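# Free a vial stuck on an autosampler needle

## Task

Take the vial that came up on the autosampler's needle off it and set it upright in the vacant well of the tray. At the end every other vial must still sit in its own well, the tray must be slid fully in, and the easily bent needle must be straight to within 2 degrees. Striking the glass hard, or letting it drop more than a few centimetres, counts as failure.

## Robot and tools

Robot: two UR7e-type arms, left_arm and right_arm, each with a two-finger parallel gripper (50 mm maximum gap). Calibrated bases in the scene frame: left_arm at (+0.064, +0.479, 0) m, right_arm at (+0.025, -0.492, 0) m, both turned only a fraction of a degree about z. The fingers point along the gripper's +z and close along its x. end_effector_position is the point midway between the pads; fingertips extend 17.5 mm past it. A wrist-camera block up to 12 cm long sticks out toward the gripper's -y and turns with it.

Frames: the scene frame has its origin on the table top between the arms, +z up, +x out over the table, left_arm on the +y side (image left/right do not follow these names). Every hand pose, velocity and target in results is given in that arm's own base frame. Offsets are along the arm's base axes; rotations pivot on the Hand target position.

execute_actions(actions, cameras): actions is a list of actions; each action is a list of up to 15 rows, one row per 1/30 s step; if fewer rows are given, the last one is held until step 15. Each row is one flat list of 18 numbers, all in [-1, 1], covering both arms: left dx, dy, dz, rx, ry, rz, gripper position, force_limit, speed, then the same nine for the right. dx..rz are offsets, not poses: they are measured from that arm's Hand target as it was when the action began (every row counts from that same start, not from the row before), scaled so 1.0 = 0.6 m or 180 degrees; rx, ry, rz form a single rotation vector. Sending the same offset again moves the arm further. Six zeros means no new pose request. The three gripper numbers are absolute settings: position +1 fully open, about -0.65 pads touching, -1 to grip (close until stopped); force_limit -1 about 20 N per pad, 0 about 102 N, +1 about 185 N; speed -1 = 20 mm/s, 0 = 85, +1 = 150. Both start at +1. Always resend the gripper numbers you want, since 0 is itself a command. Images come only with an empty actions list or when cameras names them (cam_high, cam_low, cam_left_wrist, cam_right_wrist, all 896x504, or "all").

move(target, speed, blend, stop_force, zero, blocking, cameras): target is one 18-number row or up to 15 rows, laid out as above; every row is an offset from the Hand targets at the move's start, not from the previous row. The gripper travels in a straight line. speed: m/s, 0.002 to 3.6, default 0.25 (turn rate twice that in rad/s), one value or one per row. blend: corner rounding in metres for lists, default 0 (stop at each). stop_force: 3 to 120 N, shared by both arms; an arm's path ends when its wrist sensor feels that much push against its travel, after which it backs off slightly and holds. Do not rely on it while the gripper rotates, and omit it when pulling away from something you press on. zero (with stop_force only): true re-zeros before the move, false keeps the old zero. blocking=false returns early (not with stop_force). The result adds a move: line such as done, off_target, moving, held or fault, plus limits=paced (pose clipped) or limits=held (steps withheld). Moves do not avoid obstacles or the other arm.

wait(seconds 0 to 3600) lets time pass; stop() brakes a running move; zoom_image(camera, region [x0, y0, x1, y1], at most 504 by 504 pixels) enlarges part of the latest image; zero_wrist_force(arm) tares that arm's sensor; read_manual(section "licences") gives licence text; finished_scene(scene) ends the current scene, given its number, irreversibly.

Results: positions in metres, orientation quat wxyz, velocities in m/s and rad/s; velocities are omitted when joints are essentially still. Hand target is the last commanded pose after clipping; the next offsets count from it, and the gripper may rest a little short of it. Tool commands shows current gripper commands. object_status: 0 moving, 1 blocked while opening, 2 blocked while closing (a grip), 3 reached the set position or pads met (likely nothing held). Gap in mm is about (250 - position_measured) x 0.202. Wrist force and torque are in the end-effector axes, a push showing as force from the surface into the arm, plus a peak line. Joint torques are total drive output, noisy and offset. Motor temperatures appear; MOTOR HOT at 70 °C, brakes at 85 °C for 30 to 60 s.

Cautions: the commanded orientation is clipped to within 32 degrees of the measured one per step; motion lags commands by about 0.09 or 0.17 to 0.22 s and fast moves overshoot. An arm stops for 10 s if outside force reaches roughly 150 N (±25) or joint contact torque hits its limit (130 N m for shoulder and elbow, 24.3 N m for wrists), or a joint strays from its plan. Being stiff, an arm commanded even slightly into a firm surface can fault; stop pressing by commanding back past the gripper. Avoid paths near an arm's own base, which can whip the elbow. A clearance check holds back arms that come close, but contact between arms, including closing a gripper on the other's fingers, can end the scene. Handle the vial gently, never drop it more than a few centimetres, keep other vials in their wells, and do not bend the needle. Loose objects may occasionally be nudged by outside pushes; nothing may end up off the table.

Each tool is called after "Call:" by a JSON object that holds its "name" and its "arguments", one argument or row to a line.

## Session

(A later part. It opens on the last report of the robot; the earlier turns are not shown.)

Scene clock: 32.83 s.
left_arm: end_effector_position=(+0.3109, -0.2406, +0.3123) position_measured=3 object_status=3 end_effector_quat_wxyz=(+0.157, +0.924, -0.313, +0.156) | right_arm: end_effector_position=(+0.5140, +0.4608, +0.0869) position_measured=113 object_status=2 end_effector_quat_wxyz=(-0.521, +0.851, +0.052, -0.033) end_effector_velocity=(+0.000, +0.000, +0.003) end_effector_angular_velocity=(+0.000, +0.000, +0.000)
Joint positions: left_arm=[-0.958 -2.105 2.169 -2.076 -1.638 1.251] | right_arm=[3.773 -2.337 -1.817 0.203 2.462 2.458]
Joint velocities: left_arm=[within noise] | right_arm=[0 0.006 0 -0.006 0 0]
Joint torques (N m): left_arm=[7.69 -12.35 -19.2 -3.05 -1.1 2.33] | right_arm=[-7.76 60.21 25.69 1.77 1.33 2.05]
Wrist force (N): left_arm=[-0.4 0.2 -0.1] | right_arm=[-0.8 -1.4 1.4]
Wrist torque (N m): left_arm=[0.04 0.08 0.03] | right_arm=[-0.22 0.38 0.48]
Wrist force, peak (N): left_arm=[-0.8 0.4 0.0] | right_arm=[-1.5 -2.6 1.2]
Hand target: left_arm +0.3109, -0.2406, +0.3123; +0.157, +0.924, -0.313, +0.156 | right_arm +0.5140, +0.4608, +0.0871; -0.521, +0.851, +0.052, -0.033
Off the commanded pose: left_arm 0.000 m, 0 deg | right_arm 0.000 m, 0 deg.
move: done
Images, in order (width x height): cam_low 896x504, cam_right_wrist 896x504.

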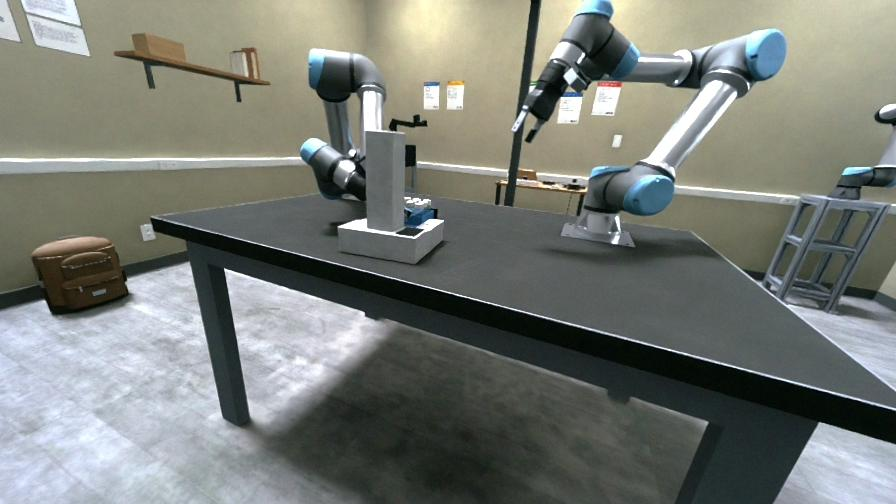

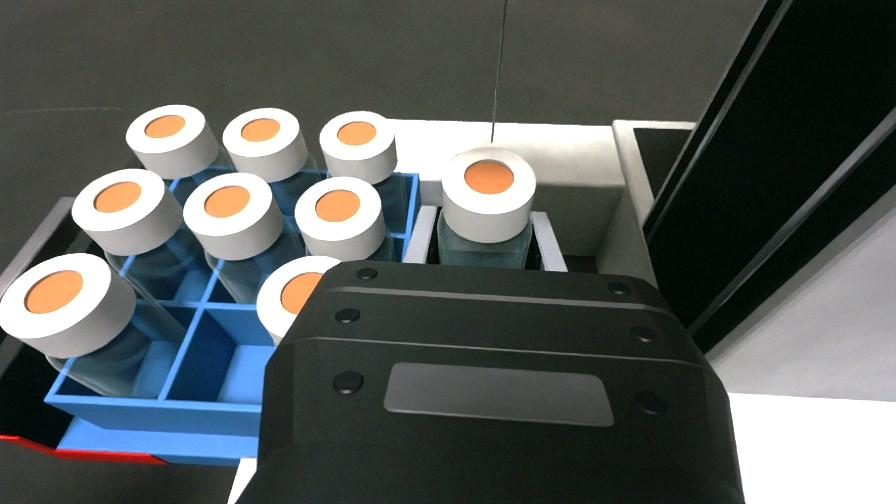

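Call:
{"name": "move", "arguments": {
  "target": [
    [0,0,0,0,0,0,1,1,1,0.004,-0.0315,0,0,0,0,-1,-0.8,-1],
    [0,0,0,0,0,0,1,1,1,0.004,-0.0315,0.1,0,0,0,-1,-0.8,-1],
    [0,0,0,0,0,0,1,1,1,0.0227,-0.182,0.1,0,0,0,-1,-0.8,-1],
    [0,0,0,0,0,0,1,1,1,-0.27,-0.218,0.193,0,0,-0.0961,-1,-0.8,-1],
    [0,0,0,0,0,0,1,1,1,-0.2898,-0.0518,0.193,0,0,-0.0961,-1,-0.8,-1]
  ],
  "speed": [0.05,0.06,0.12,0.2,0.15],
  "cameras": ["cam_right_wrist","cam_high"]
}}

Call:
{"name": "move", "arguments": {
  "target": [-0.009,-0.485,-0.003,0.0346,0.123,0.1277,0.67,1,1,0,0,0,0,0,0,-1,-0.8,-1],
  "speed": 0.2,
  "cameras": ["all"]
}}

Scene clock: 39.57 s.
left_arm: end_effector_position=(+0.3109, -0.2406, +0.3123) position_measured=3 object_status=3 end_effector_quat_wxyz=(+0.157, +0.924, -0.313, +0.156) | right_arm: end_effector_position=(+0.3401, +0.4297, +0.2029) position_measured=113 object_status=2 end_effector_quat_wxyz=(-0.520, +0.849, -0.076, +0.046)
Joint positions: left_arm=[-0.958 -2.105 2.169 -2.076 -1.638 1.251] | right_arm=[4.115 -1.8 -2.405 0.553 1.942 2.943]
Joint torques (N m): left_arm=[7.84 -11.96 -18.58 -3.36 -1.06 2.15] | right_arm=[4.58 37.38 5.28 2.21 1.11 -0.97]
Wrist force (N): left_arm=[-0.4 0.6 -0.2] | right_arm=[-0.8 -1.3 1.9]
Wrist torque (N m): left_arm=[0.12 0.09 0.03] | right_arm=[-0.24 0.36 0.57]
Wrist force, peak (N): left_arm=[-0.9 0.2 0.1] | right_arm=[-1.5 -2.2 3.5]
Hand target: left_arm +0.3109, -0.2406, +0.3123; +0.157, +0.924, -0.313, +0.156 | right_arm +0.3401, +0.4298, +0.2029; -0.520, +0.849, -0.076, +0.046
Off the commanded pose: left_arm 0.000 m, 0 deg | right_arm 0.000 m, 0 deg.
move: done
Images, in order (width x height): cam_high 896x504, cam_right_wrist 896x504.

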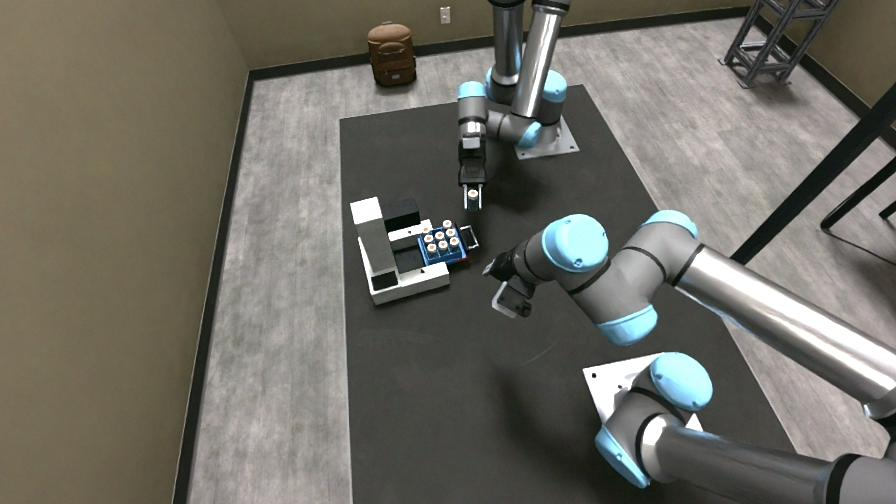

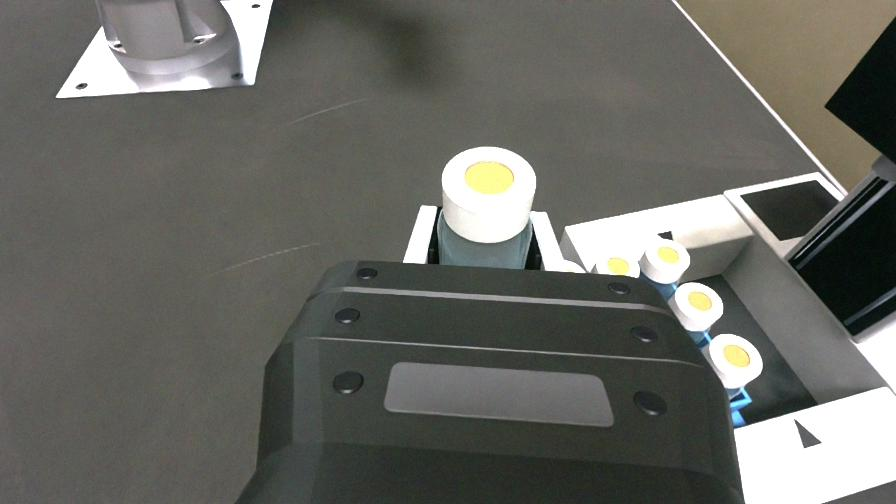

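Scene clock: 41.53 s.
left_arm: end_effector_position=(+0.3055, -0.5315, +0.3105) position_measured=52 object_status=3 end_effector_quat_wxyz=(+0.130, +0.987, -0.096, -0.012) | right_arm: end_effector_position=(+0.3401, +0.4298, +0.2029) position_measured=113 object_status=2 end_effector_quat_wxyz=(-0.520, +0.849, -0.076, +0.046)
Joint positions: left_arm=[-1.21 -1.427 1.54 -1.909 -1.706 0.539] | right_arm=[4.115 -1.8 -2.405 0.553 1.942 2.943]
Joint torques (N m): left_arm=[8.56 -23.65 -32.05 -3.24 0.08 -2.18] | right_arm=[7.81 38.92 2.68 2.25 -2.46 1.87]
Wrist force (N): left_arm=[0.2 0.0 0.2] | right_arm=[-0.8 -0.8 1.6]
Wrist torque (N m): left_arm=[-0.04 -0.22 -0.17] | right_arm=[-0.16 0.37 0.57]
Wrist force, peak (N): left_arm=[-2.0 -2.1 -1.5] | right_arm=[-0.9 -1.1 1.9]
Hand target: left_arm +0.3055, -0.5316, +0.3105; +0.130, +0.987, -0.096, -0.012 | right_arm +0.3401, +0.4298, +0.2029; -0.520, +0.849, -0.076, +0.046
Off the commanded pose: left_arm 0.000 m, 0 deg | right_arm 0.000 m, 0 deg.
move: done

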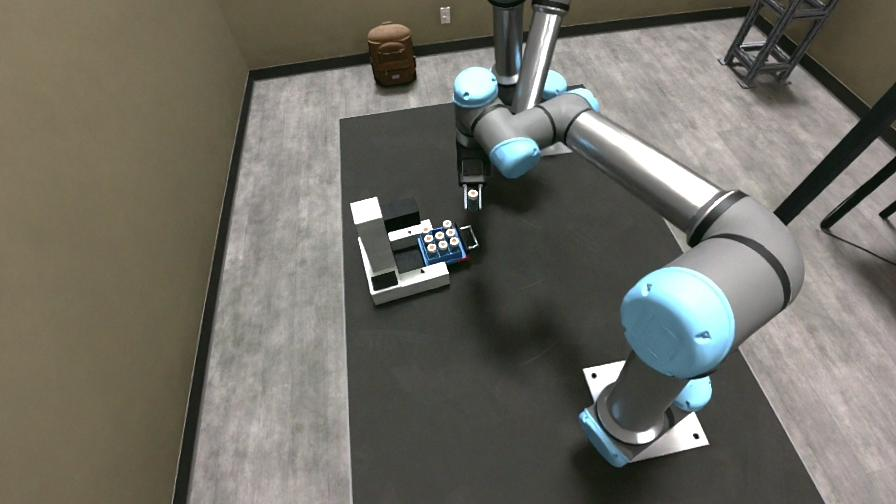

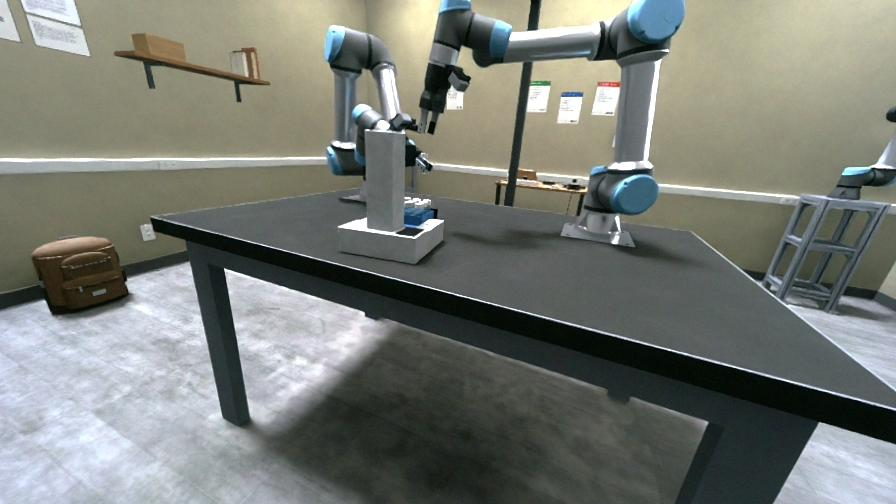

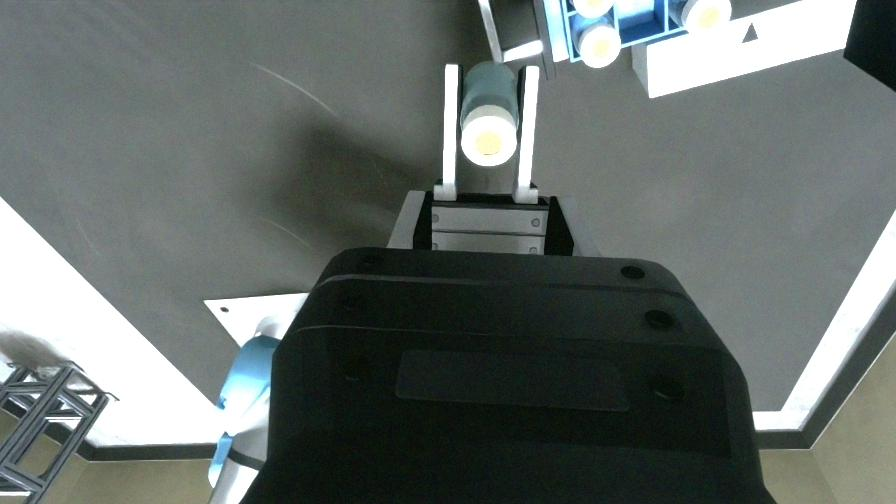

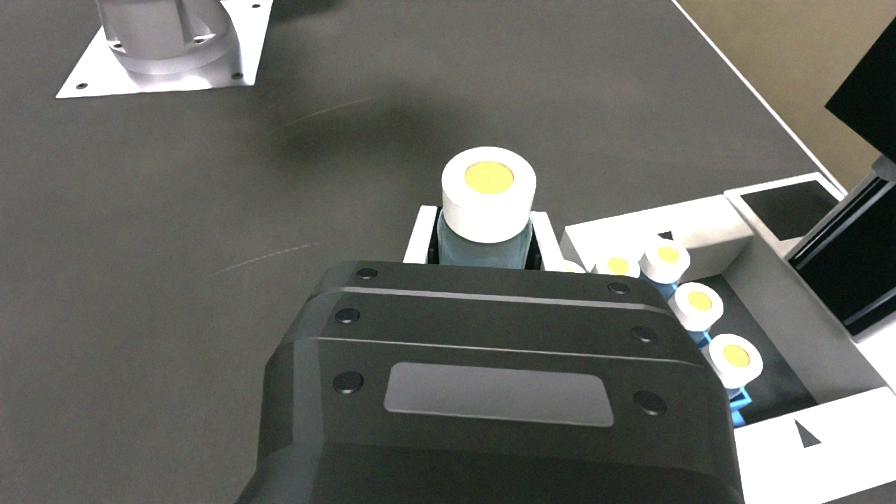

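Call:
{"name": "move", "arguments": {
  "target": [-0.001,-0.005,-0.11,0,0,0,0.67,1,1,0,0,0,0,0,0,-1,-0.8,-1],
  "speed": 0.06,
  "stop_force": 4,
  "cameras": ["cam_left_wrist","cam_right_wrist","cam_low"]
}}

Call:
{"name": "zoom_image", "arguments": {
  "camera": "cam_right_wrist",
  "region": [350, 40, 650, 290]
}}

Call:
{"name": "zoom_image", "arguments": {
  "camera": "cam_low",
  "region": [405, 140, 445, 180]
}}

Scene clock: 44.23 s.
left_arm: end_effector_position=(+0.3049, -0.5346, +0.2445) position_measured=52 object_status=3 end_effector_quat_wxyz=(+0.130, +0.987, -0.096, -0.012) | right_arm: end_effector_position=(+0.3401, +0.4298, +0.2029) position_measured=113 object_status=2 end_effector_quat_wxyz=(-0.520, +0.849, -0.076, +0.046)
Joint positions: left_arm=[-1.213 -1.391 1.67 -2.075 -1.705 0.536] | right_arm=[4.115 -1.8 -2.405 0.553 1.942 2.943]
Joint torques (N m): left_arm=[-1.15 -42.39 -31.24 -3.93 0.84 -1.18] | right_arm=[7.44 38.93 2.19 2.02 -2.4 1.86]
Wrist force (N): left_arm=[-0.1 -0.3 0.2] | right_arm=[-0.7 -0.7 1.6]
Wrist torque (N m): left_arm=[-0.11 -0.17 0.05] | right_arm=[-0.15 0.34 0.57]
Wrist force, peak (N): left_arm=[-0.3 -0.5 1.0] | right_arm=[-0.7 -1.2 2.0]
Hand target: left_arm +0.3049, -0.5346, +0.2445; +0.130, +0.987, -0.096, -0.012 | right_arm +0.3401, +0.4298, +0.2029; -0.520, +0.849, -0.076, +0.046
Off the commanded pose: left_arm 0.000 m, 0 deg | right_arm 0.000 m, 0 deg.
move: done
Images, in order (width x height): cam_low 896x504, cam_left_wrist 896x504, cam_right_wrist 896x504.

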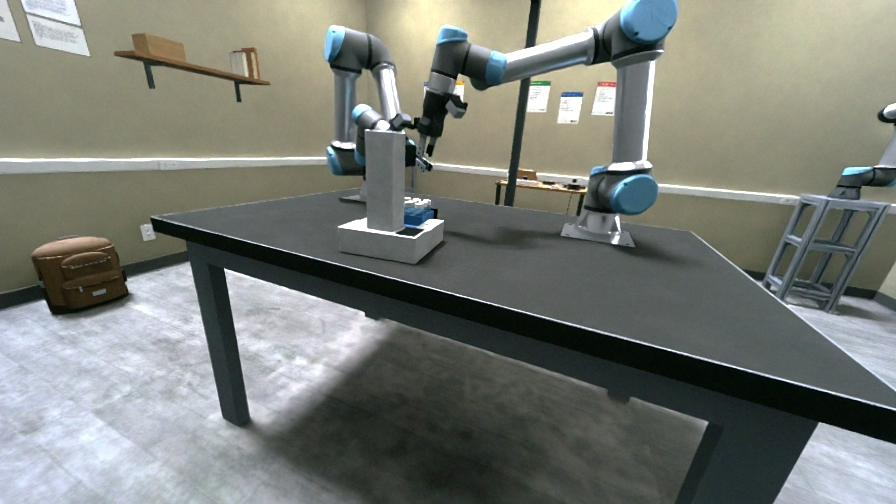

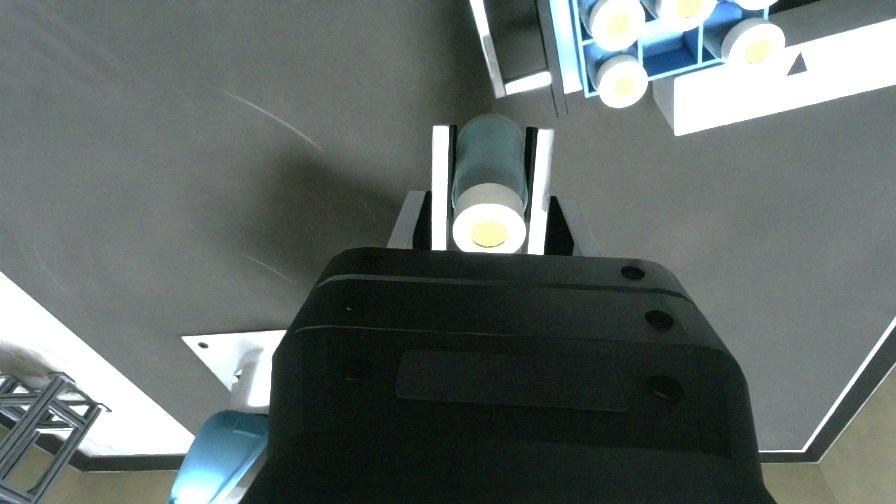

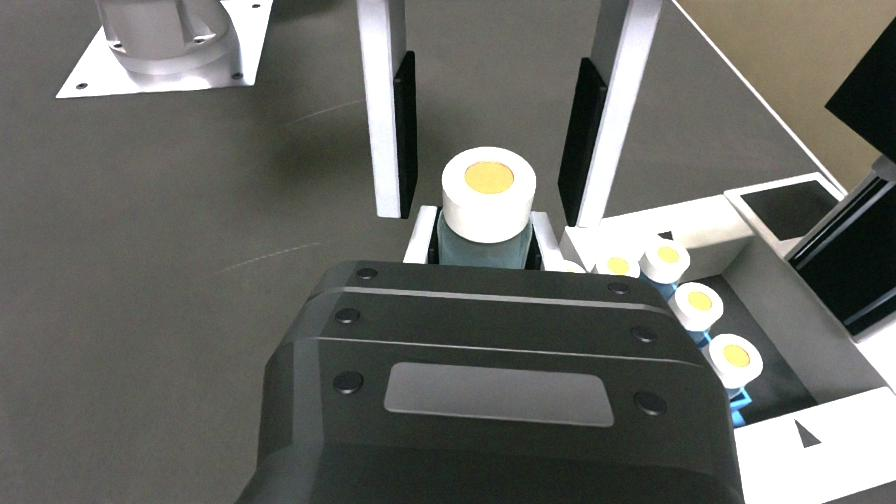

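Scaled by 1.680 from the camera's image (finer frame: 1280x720).

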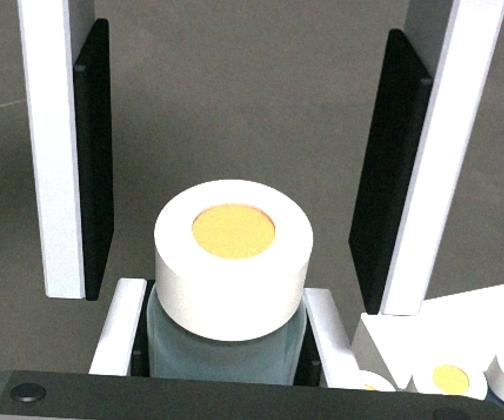

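Scaled by 12.600 from the camera's image (finer frame: 1280x720).

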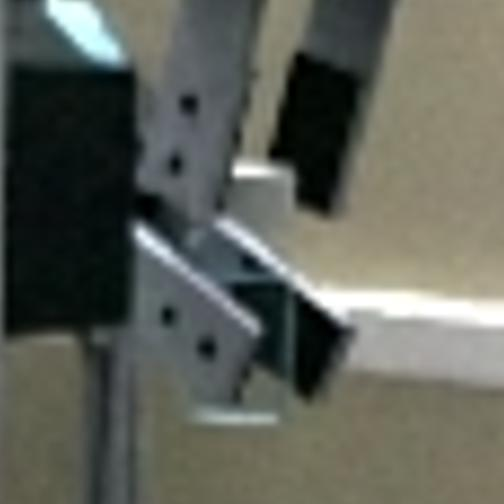

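Call:
{"name": "move", "arguments": {
  "target": [0,0,0,0,0,0,-1,-0.8,-1,0,0,0,0,0,0,-1,-0.8,-1]
}}

Call:
{"name": "move", "arguments": {
  "target": [
    [0,0,0,0,0,0,-1,-0.8,-1,0,0,0,0,0,0,0.54,-1,-1],
    [0,0,0,0,0,0,-1,-0.8,-1,-0.0354,-0.197,0,0,0,0,0.54,-1,-1],
    [0,0,0,0,0,0,-1,-0.8,-1,-0.06,-0.3,0.1,0,0,0,0.54,-1,-1]
  ],
  "speed": 0.1,
  "cameras": ["all"]
}}

Call:
{"name": "zoom_image", "arguments": {
  "camera": "cam_low",
  "region": [390, 120, 470, 240]
}}

Scene clock: 46.90 s.
left_arm: end_effector_position=(+0.3049, -0.5346, +0.2445) position_measured=133 object_status=2 end_effector_quat_wxyz=(+0.130, +0.987, -0.096, -0.012) | right_arm: end_effector_position=(+0.3401, +0.4298, +0.2029) position_measured=113 object_status=2 end_effector_quat_wxyz=(-0.520, +0.849, -0.076, +0.046)
Joint positions: left_arm=[-1.213 -1.391 1.67 -2.075 -1.705 0.536] | right_arm=[4.115 -1.8 -2.405 0.553 1.942 2.943]
Joint torques (N m): left_arm=[7.51 -41.77 -31.78 -3.96 -0.19 2.06] | right_arm=[7.85 39.19 2.85 2.32 -1.82 1.83]
Wrist force (N): left_arm=[-1.2 -0.2 0.3] | right_arm=[0.4 -1.0 1.2]
Wrist torque (N m): left_arm=[-0.06 -0.17 0.07] | right_arm=[-0.18 0.30 0.60]
Wrist force, peak (N): left_arm=[-1.4 -0.4 0.3] | right_arm=[-0.8 -1.1 1.9]
Hand target: left_arm +0.3049, -0.5346, +0.2445; +0.130, +0.987, -0.096, -0.012 | right_arm +0.3401, +0.4298, +0.2029; -0.520, +0.849, -0.076, +0.046
Off the commanded pose: left_arm 0.000 m, 0 deg | right_arm 0.000 m, 0 deg.
move: done

Scene clock: 50.27 s.
left_arm: end_effector_position=(+0.3049, -0.5346, +0.2445) position_measured=133 object_status=2 end_effector_quat_wxyz=(+0.130, +0.987, -0.096, -0.012) | right_arm: end_effector_position=(+0.3042, +0.2498, +0.2630) position_measured=72 object_status=3 end_effector_quat_wxyz=(-0.520, +0.849, -0.076, +0.046)
Joint positions: left_arm=[-1.213 -1.391 1.67 -2.075 -1.705 0.536] | right_arm=[3.757 -1.305 -2.606 0.148 2.246 2.722]
Joint torques (N m): left_arm=[7.42 -39.08 -29.36 -3.97 -1.04 2.05] | right_arm=[-2.61 14.94 5.51 1.85 -1.31 1.64]
Wrist force (N): left_arm=[-0.2 -0.3 0.4] | right_arm=[-1.2 -1.1 1.4]
Wrist torque (N m): left_arm=[-0.08 -0.15 0.04] | right_arm=[-0.13 0.46 0.48]
Wrist force, peak (N): left_arm=[-1.2 -0.2 0.2] | right_arm=[-1.2 -0.6 3.9]
Hand target: left_arm +0.3049, -0.5346, +0.2445; +0.130, +0.987, -0.096, -0.012 | right_arm +0.3041, +0.2498, +0.2629; -0.520, +0.849, -0.076, +0.046
Off the commanded pose: left_arm 0.000 m, 0 deg | right_arm 0.000 m, 0 deg.
move: done

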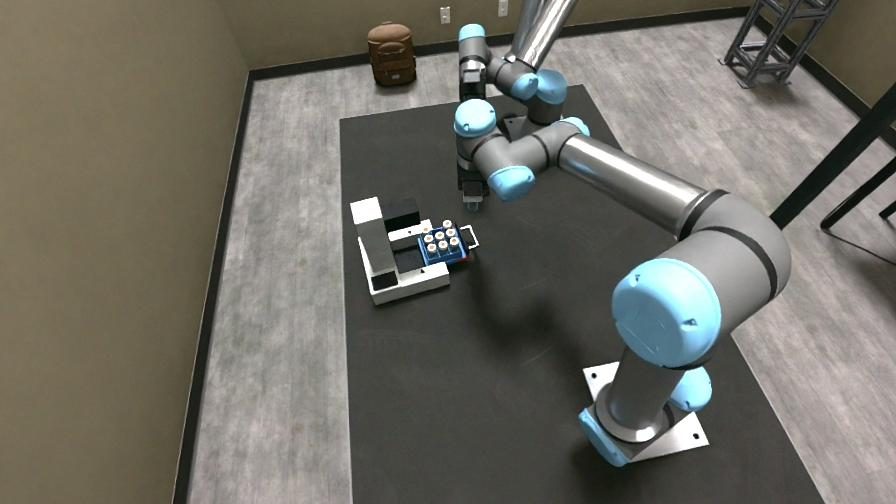

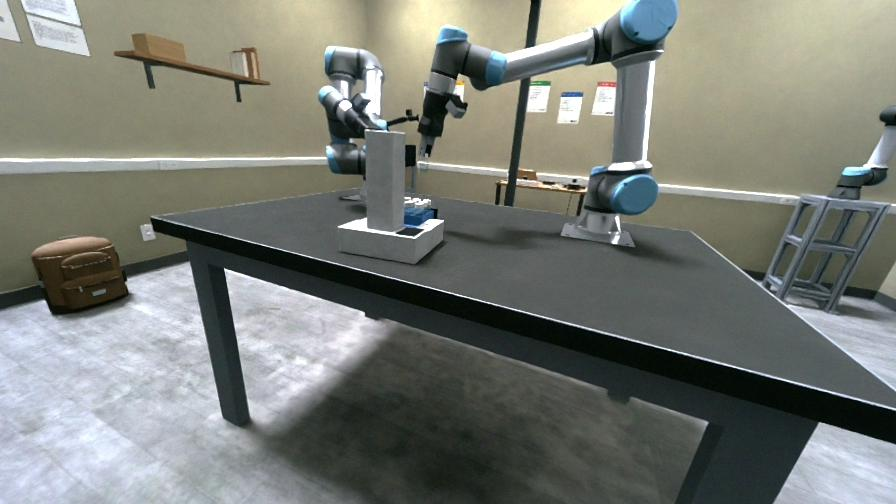

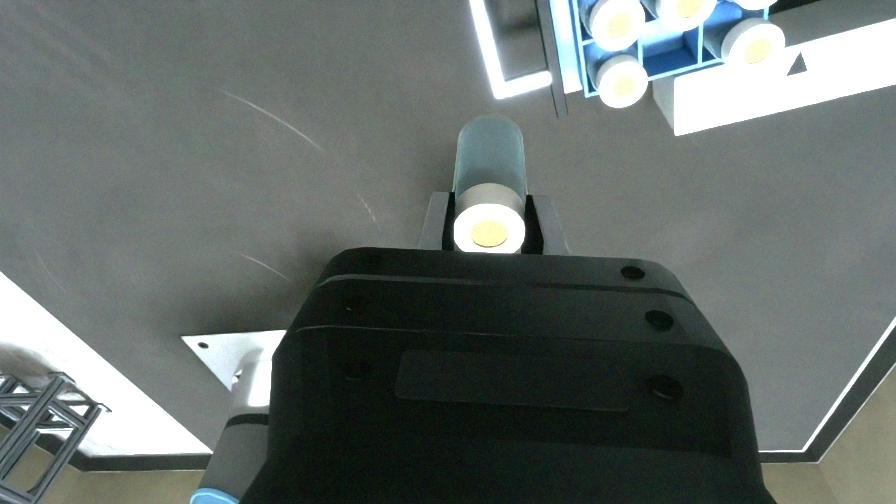

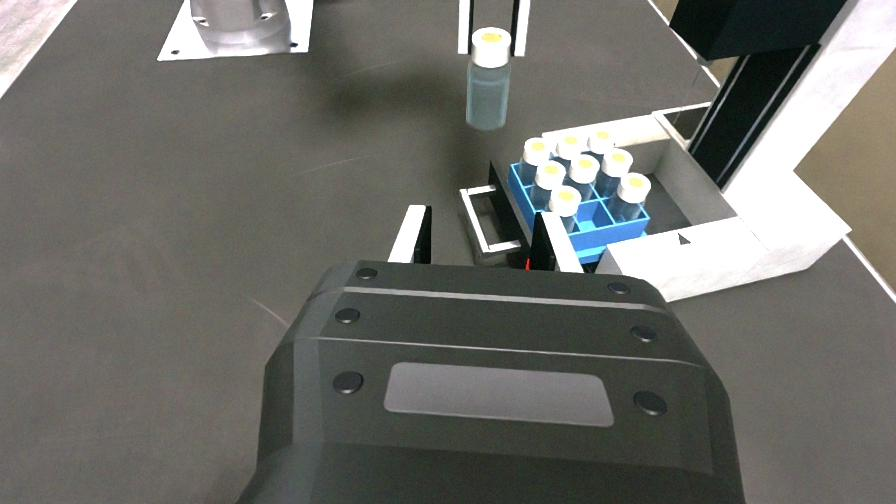

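Scaled by 4.200 from the camera's image (finer frame: 1280x720).

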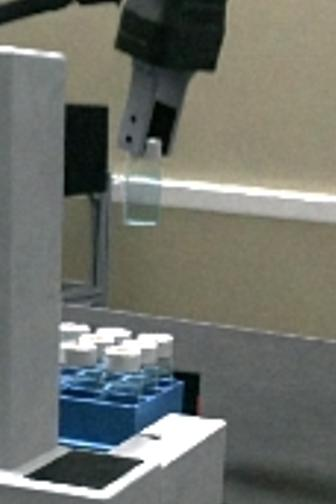

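Call:
{"name": "move", "arguments": {
  "target": [0.1707,-0.0168,-0.05,0,0,0.0961,-1,-0.8,-1,0,0,0,0,0,0,0.54,-1,-1],
  "speed": 0.12,
  "cameras": ["all"]
}}

Call:
{"name": "zoom_image", "arguments": {
  "camera": "cam_right_wrist",
  "region": [440, 0, 700, 280]
}}

Call:
{"name": "zoom_image", "arguments": {
  "camera": "cam_left_wrist",
  "region": [350, 0, 650, 260]
}}

Scene clock: 52.70 s.
left_arm: end_effector_position=(+0.4074, -0.5447, +0.2145) position_measured=133 object_status=2 end_effector_quat_wxyz=(+0.130, +0.990, +0.054, +0.008) | right_arm: end_effector_position=(+0.3041, +0.2498, +0.2629) position_measured=72 object_status=3 end_effector_quat_wxyz=(-0.520, +0.849, -0.076, +0.046)
Joint positions: left_arm=[-1.09 -1.236 1.556 -2.136 -1.663 0.361] | right_arm=[3.756 -1.305 -2.606 0.147 2.246 2.722]
Joint torques (N m): left_arm=[-8.9 -48.71 -16.95 -1.33 -1.36 2.58] | right_arm=[-2.7 15.36 7.73 4.39 3.01 -0.35]
Wrist force (N): left_arm=[-0.3 -0.3 0.6] | right_arm=[-1.1 -1.1 1.5]
Wrist torque (N m): left_arm=[-0.06 -0.15 -0.15] | right_arm=[-0.14 0.45 0.48]
Wrist force, peak (N): left_arm=[-1.6 0.2 0.1] | right_arm=[-1.3 -1.6 1.6]
Hand target: left_arm +0.4073, -0.5447, +0.2145; +0.130, +0.990, +0.054, +0.008 | right_arm +0.3041, +0.2498, +0.2629; -0.520, +0.849, -0.076, +0.046
Off the commanded pose: left_arm 0.000 m, 0 deg | right_arm 0.000 m, 0 deg.
move: done

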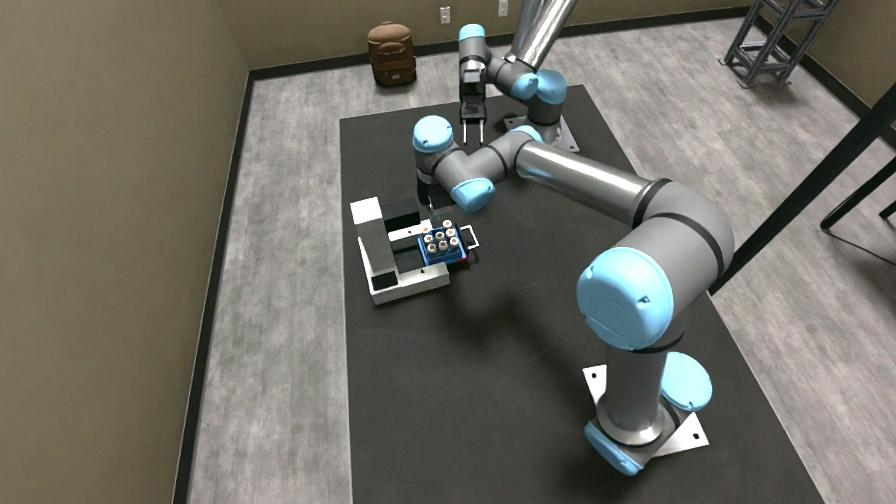

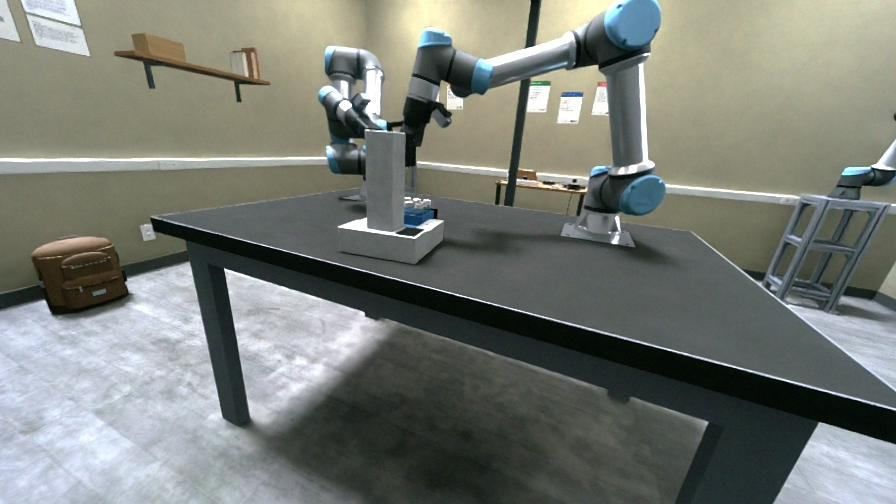

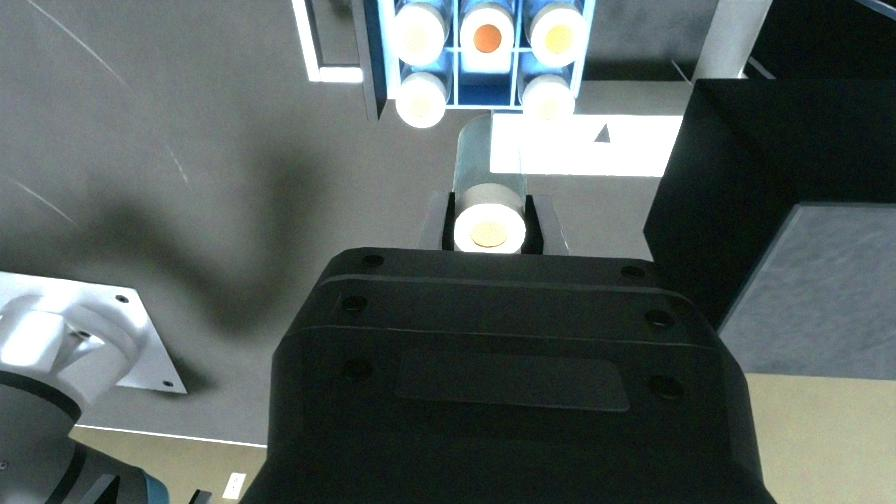

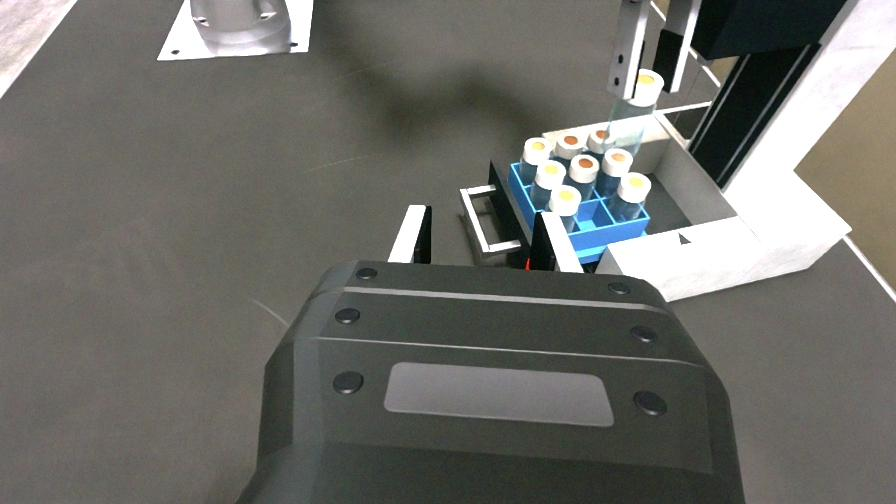

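Scaled by 1.800 from the camera's image (finer frame: 1280x720).

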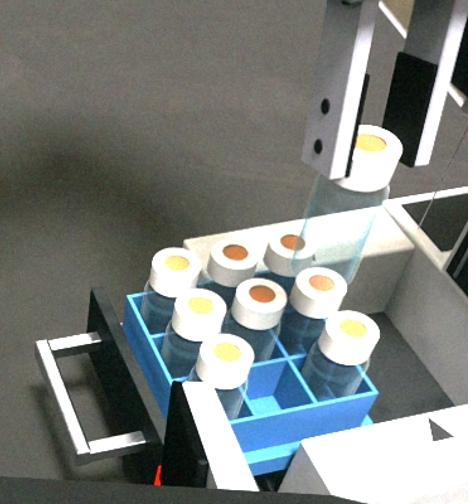

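Scaled by 1.680 from the camera's image (finer frame: 1280x720).

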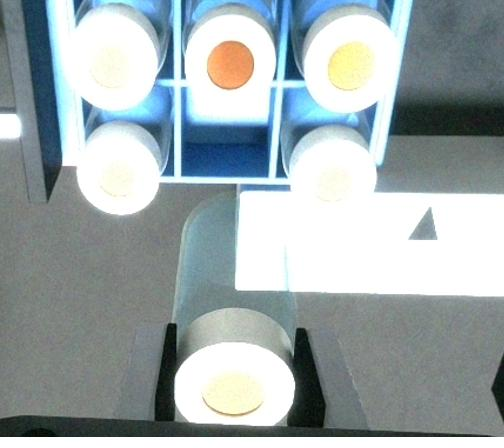

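Call:
{"name": "move", "arguments": {
  "target": [0,0,-0.0558,0,0,0,-1,-0.8,-1,0,0,0,0,0,0,0.54,-1,-1],
  "speed": 0.08,
  "stop_force": 5,
  "cameras": ["cam_left_wrist","cam_right_wrist"]
}}

Call:
{"name": "zoom_image", "arguments": {
  "camera": "cam_left_wrist",
  "region": [380, 0, 620, 250]
}}

Scene clock: 56.10 s.
left_arm: end_effector_position=(+0.4073, -0.5447, +0.1811) position_measured=133 object_status=2 end_effector_quat_wxyz=(+0.130, +0.990, +0.054, +0.008) | right_arm: end_effector_position=(+0.3041, +0.2498, +0.2629) position_measured=72 object_status=3 end_effector_quat_wxyz=(-0.520, +0.849, -0.076, +0.046)
Joint positions: left_arm=[-1.09 -1.208 1.608 -2.216 -1.664 0.361] | right_arm=[3.756 -1.305 -2.606 0.147 2.246 2.722]
Joint torques (N m): left_arm=[-8.03 -49.42 -28.67 -4.22 -0.82 -1.5] | right_arm=[0.51 3.28 9.49 4.49 3.08 -0.99]
Wrist force (N): left_arm=[-0.1 -0.4 0.9] | right_arm=[-0.9 -1.4 1.7]
Wrist torque (N m): left_arm=[-0.07 -0.18 -0.15] | right_arm=[-0.17 0.42 0.48]
Wrist force, peak (N): left_arm=[-0.2 -1.1 1.9] | right_arm=[-1.3 -1.5 1.7]
Hand target: left_arm +0.4073, -0.5447, +0.1811; +0.130, +0.990, +0.054, +0.008 | right_arm +0.3041, +0.2498, +0.2629; -0.520, +0.849, -0.076, +0.046
Off the commanded pose: left_arm 0.000 m, 0 deg | right_arm 0.000 m, 0 deg.
move: done

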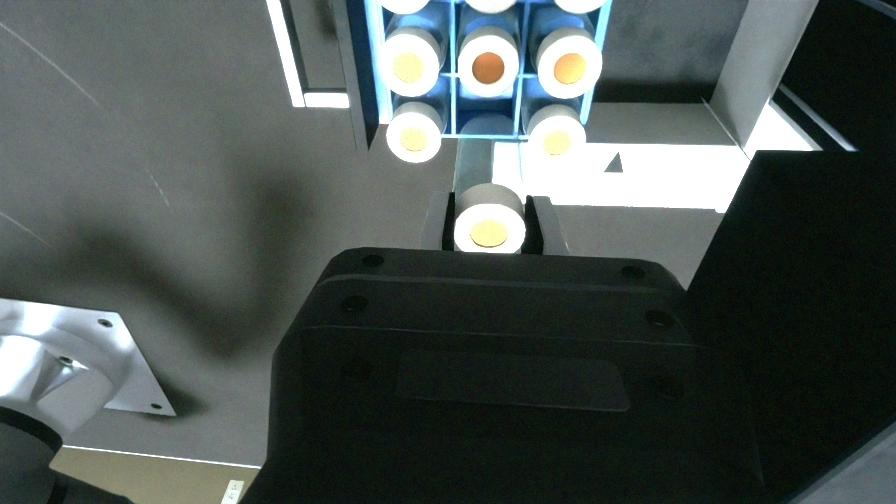

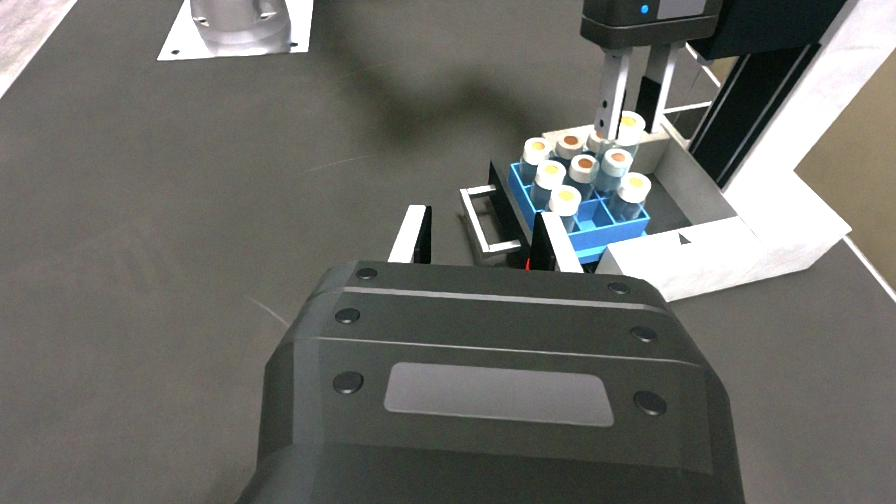

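Scaled by 2.016 from the camera's image (finer frame: 1280x720).

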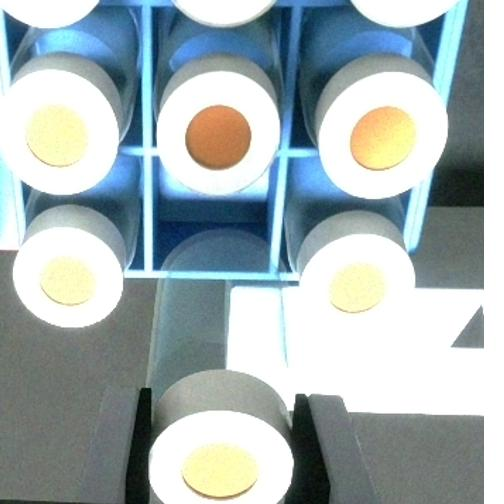

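Call:
{"name": "move", "arguments": {
  "target": [0,0,-0.0535,0,0,0,-1,-0.8,-1,0,0,0,0,0,0,0.54,-1,-1],
  "speed": 0.05,
  "stop_force": 4,
  "cameras": ["cam_left_wrist","cam_right_wrist"]
}}

Call:
{"name": "zoom_image", "arguments": {
  "camera": "cam_left_wrist",
  "region": [380, 0, 620, 250]
}}

Call:
{"name": "zoom_image", "arguments": {
  "camera": "cam_right_wrist",
  "region": [480, 80, 720, 300]
}}

Scene clock: 58.27 s.
left_arm: end_effector_position=(+0.4073, -0.5447, +0.1489) position_measured=133 object_status=2 end_effector_quat_wxyz=(+0.130, +0.990, +0.054, +0.008) | right_arm: end_effector_position=(+0.3041, +0.2498, +0.2629) position_measured=72 object_status=3 end_effector_quat_wxyz=(-0.520, +0.849, -0.076, +0.046)
Joint positions: left_arm=[-1.09 -1.176 1.652 -2.292 -1.664 0.361] | right_arm=[3.756 -1.305 -2.606 0.147 2.246 2.722]
Joint torques (N m): left_arm=[-7.2 -50.5 -30.13 -3.75 0.52 -0.86] | right_arm=[2.26 -4.67 8.87 4.38 3.06 -1.58]
Wrist force (N): left_arm=[-0.6 -0.5 0.8] | right_arm=[-0.7 -1.6 1.7]
Wrist torque (N m): left_arm=[-0.09 -0.10 -0.14] | right_arm=[-0.21 0.40 0.48]
Wrist force, peak (N): left_arm=[-0.5 -0.8 1.7] | right_arm=[-1.2 -1.7 1.5]
Hand target: left_arm +0.4073, -0.5447, +0.1490; +0.130, +0.990, +0.054, +0.008 | right_arm +0.3041, +0.2498, +0.2629; -0.520, +0.849, -0.076, +0.046
Off the commanded pose: left_arm 0.000 m, 0 deg | right_arm 0.000 m, 0 deg.
move: done

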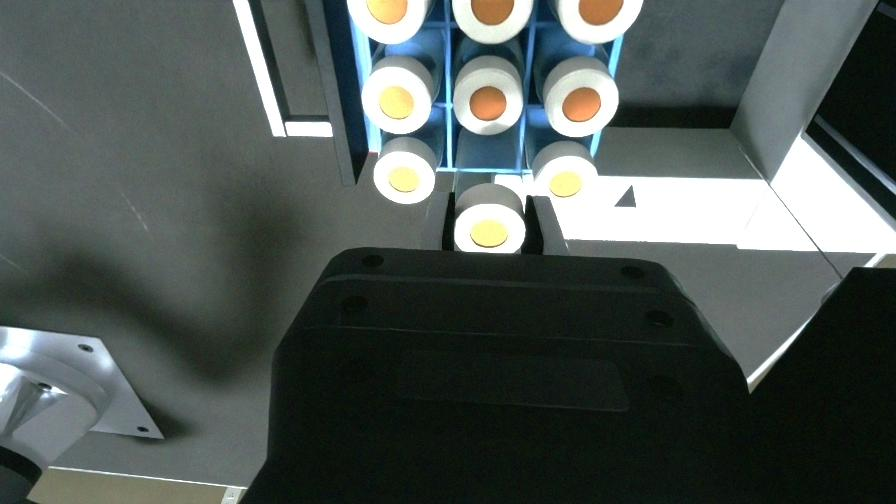

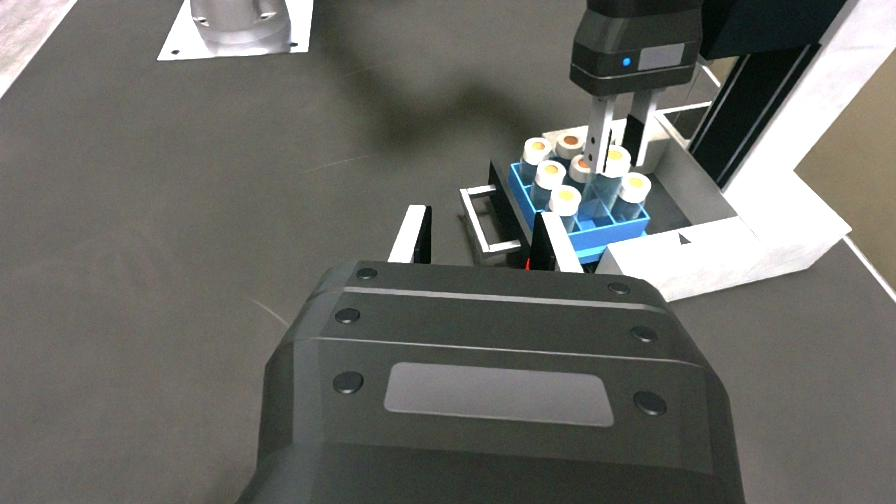

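Scaled by 2.016 from the camera's image (finer frame: 1280x720).

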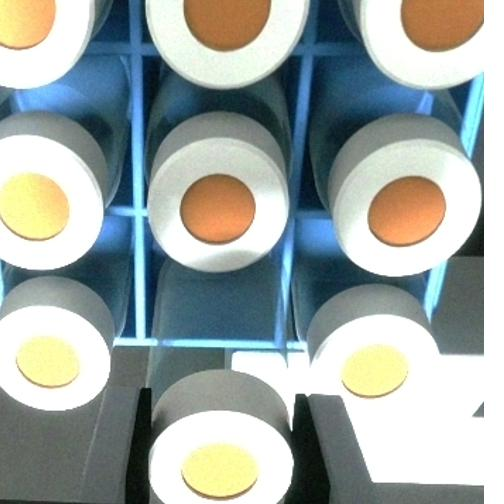

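Scaled by 2.100 from the camera's image (finer frame: 1280x720).

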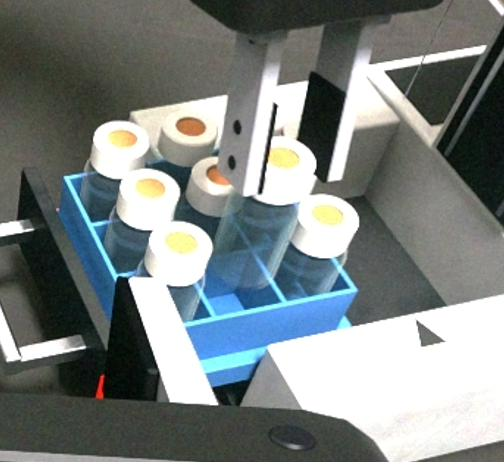

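Call:
{"name": "move", "arguments": {
  "target": [-0.0014,0,-0.02,0,0,0,-1,-0.8,-1,0,0,0,0,0,0,0.54,-1,-1],
  "speed": 0.02,
  "stop_force": 4,
  "cameras": ["cam_left_wrist","cam_right_wrist"]
}}

Call:
{"name": "zoom_image", "arguments": {
  "camera": "cam_left_wrist",
  "region": [380, 0, 620, 250]
}}

Call:
{"name": "zoom_image", "arguments": {
  "camera": "cam_right_wrist",
  "region": [480, 80, 720, 300]
}}

Scene clock: 60.30 s.
left_arm: end_effector_position=(+0.4069, -0.5447, +0.1424) position_measured=133 object_status=2 end_effector_quat_wxyz=(+0.130, +0.990, +0.054, +0.008) | right_arm: end_effector_position=(+0.3041, +0.2498, +0.2629) position_measured=72 object_status=3 end_effector_quat_wxyz=(-0.520, +0.849, -0.076, +0.046)
Joint positions: left_arm=[-1.091 -1.169 1.662 -2.308 -1.663 0.36] | right_arm=[3.756 -1.305 -2.606 0.147 2.246 2.722]
Joint torques (N m): left_arm=[8.6 -47.48 -27.1 -3.14 0.24 2.21] | right_arm=[5.42 -4.72 10.46 4.45 3.09 -1.53]
Wrist force (N): left_arm=[-0.1 1.9 -3.9] | right_arm=[-0.9 -1.4 1.2]
Wrist torque (N m): left_arm=[-0.11 -0.13 -0.02] | right_arm=[-0.18 0.42 0.48]
Wrist force, peak (N): left_arm=[-0.8 8.4 -15.6] | right_arm=[-1.3 -1.5 1.7]
Hand target: left_arm +0.4069, -0.5447, +0.1424; +0.130, +0.990, +0.054, +0.008 (not the last commanded pose) | right_arm +0.3041, +0.2498, +0.2629; -0.520, +0.849, -0.076, +0.046
Off the commanded pose: left_arm 0.005 m, 0 deg | right_arm 0.000 m, 0 deg.
move: contact (left_arm)

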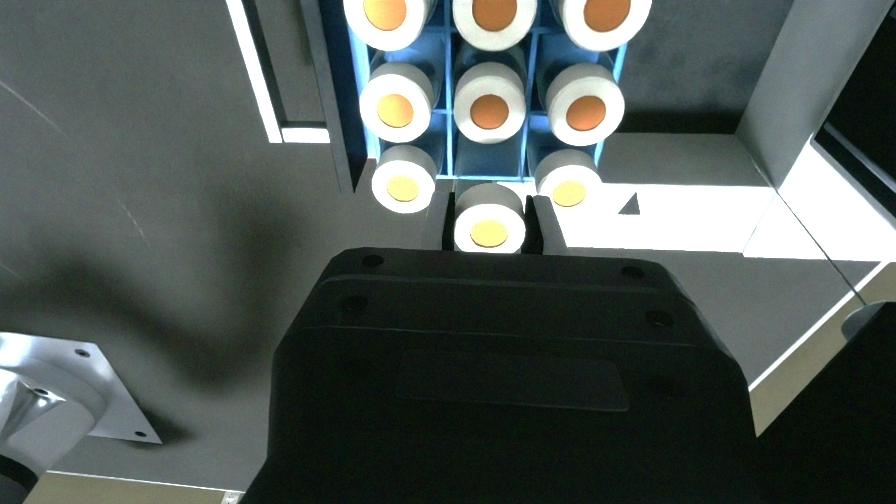

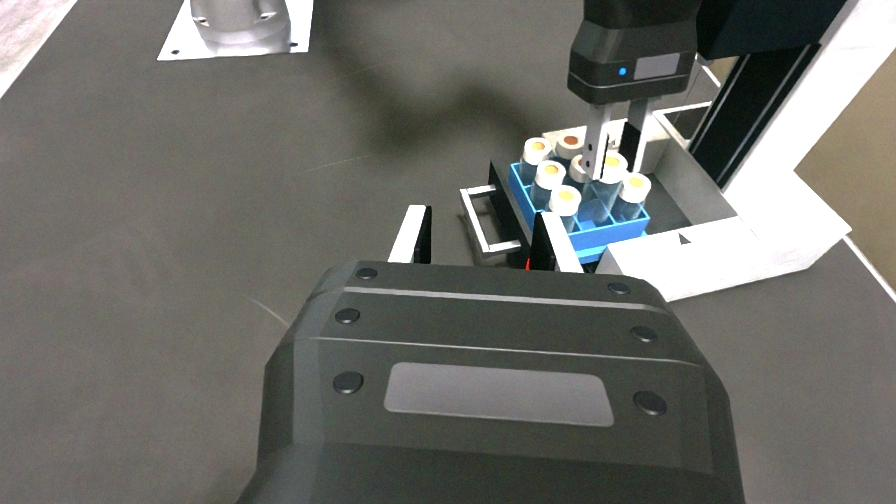

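Scaled by 2.016 from the camera's image (finer frame: 1280x720).

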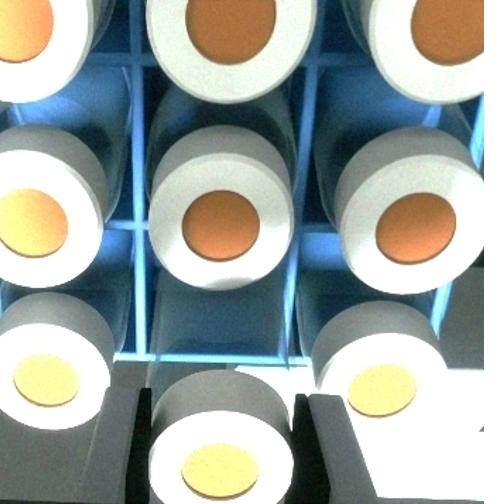

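Scaled by 2.100 from the camera's image (finer frame: 1280x720).

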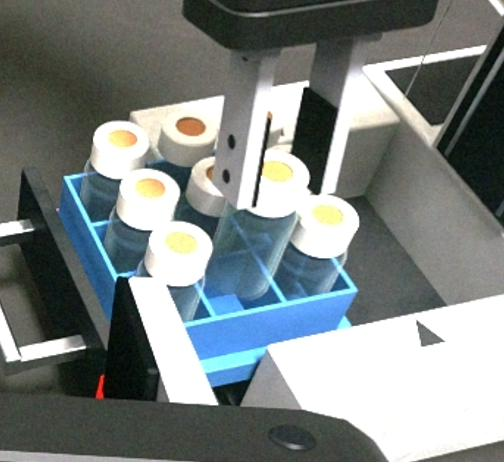

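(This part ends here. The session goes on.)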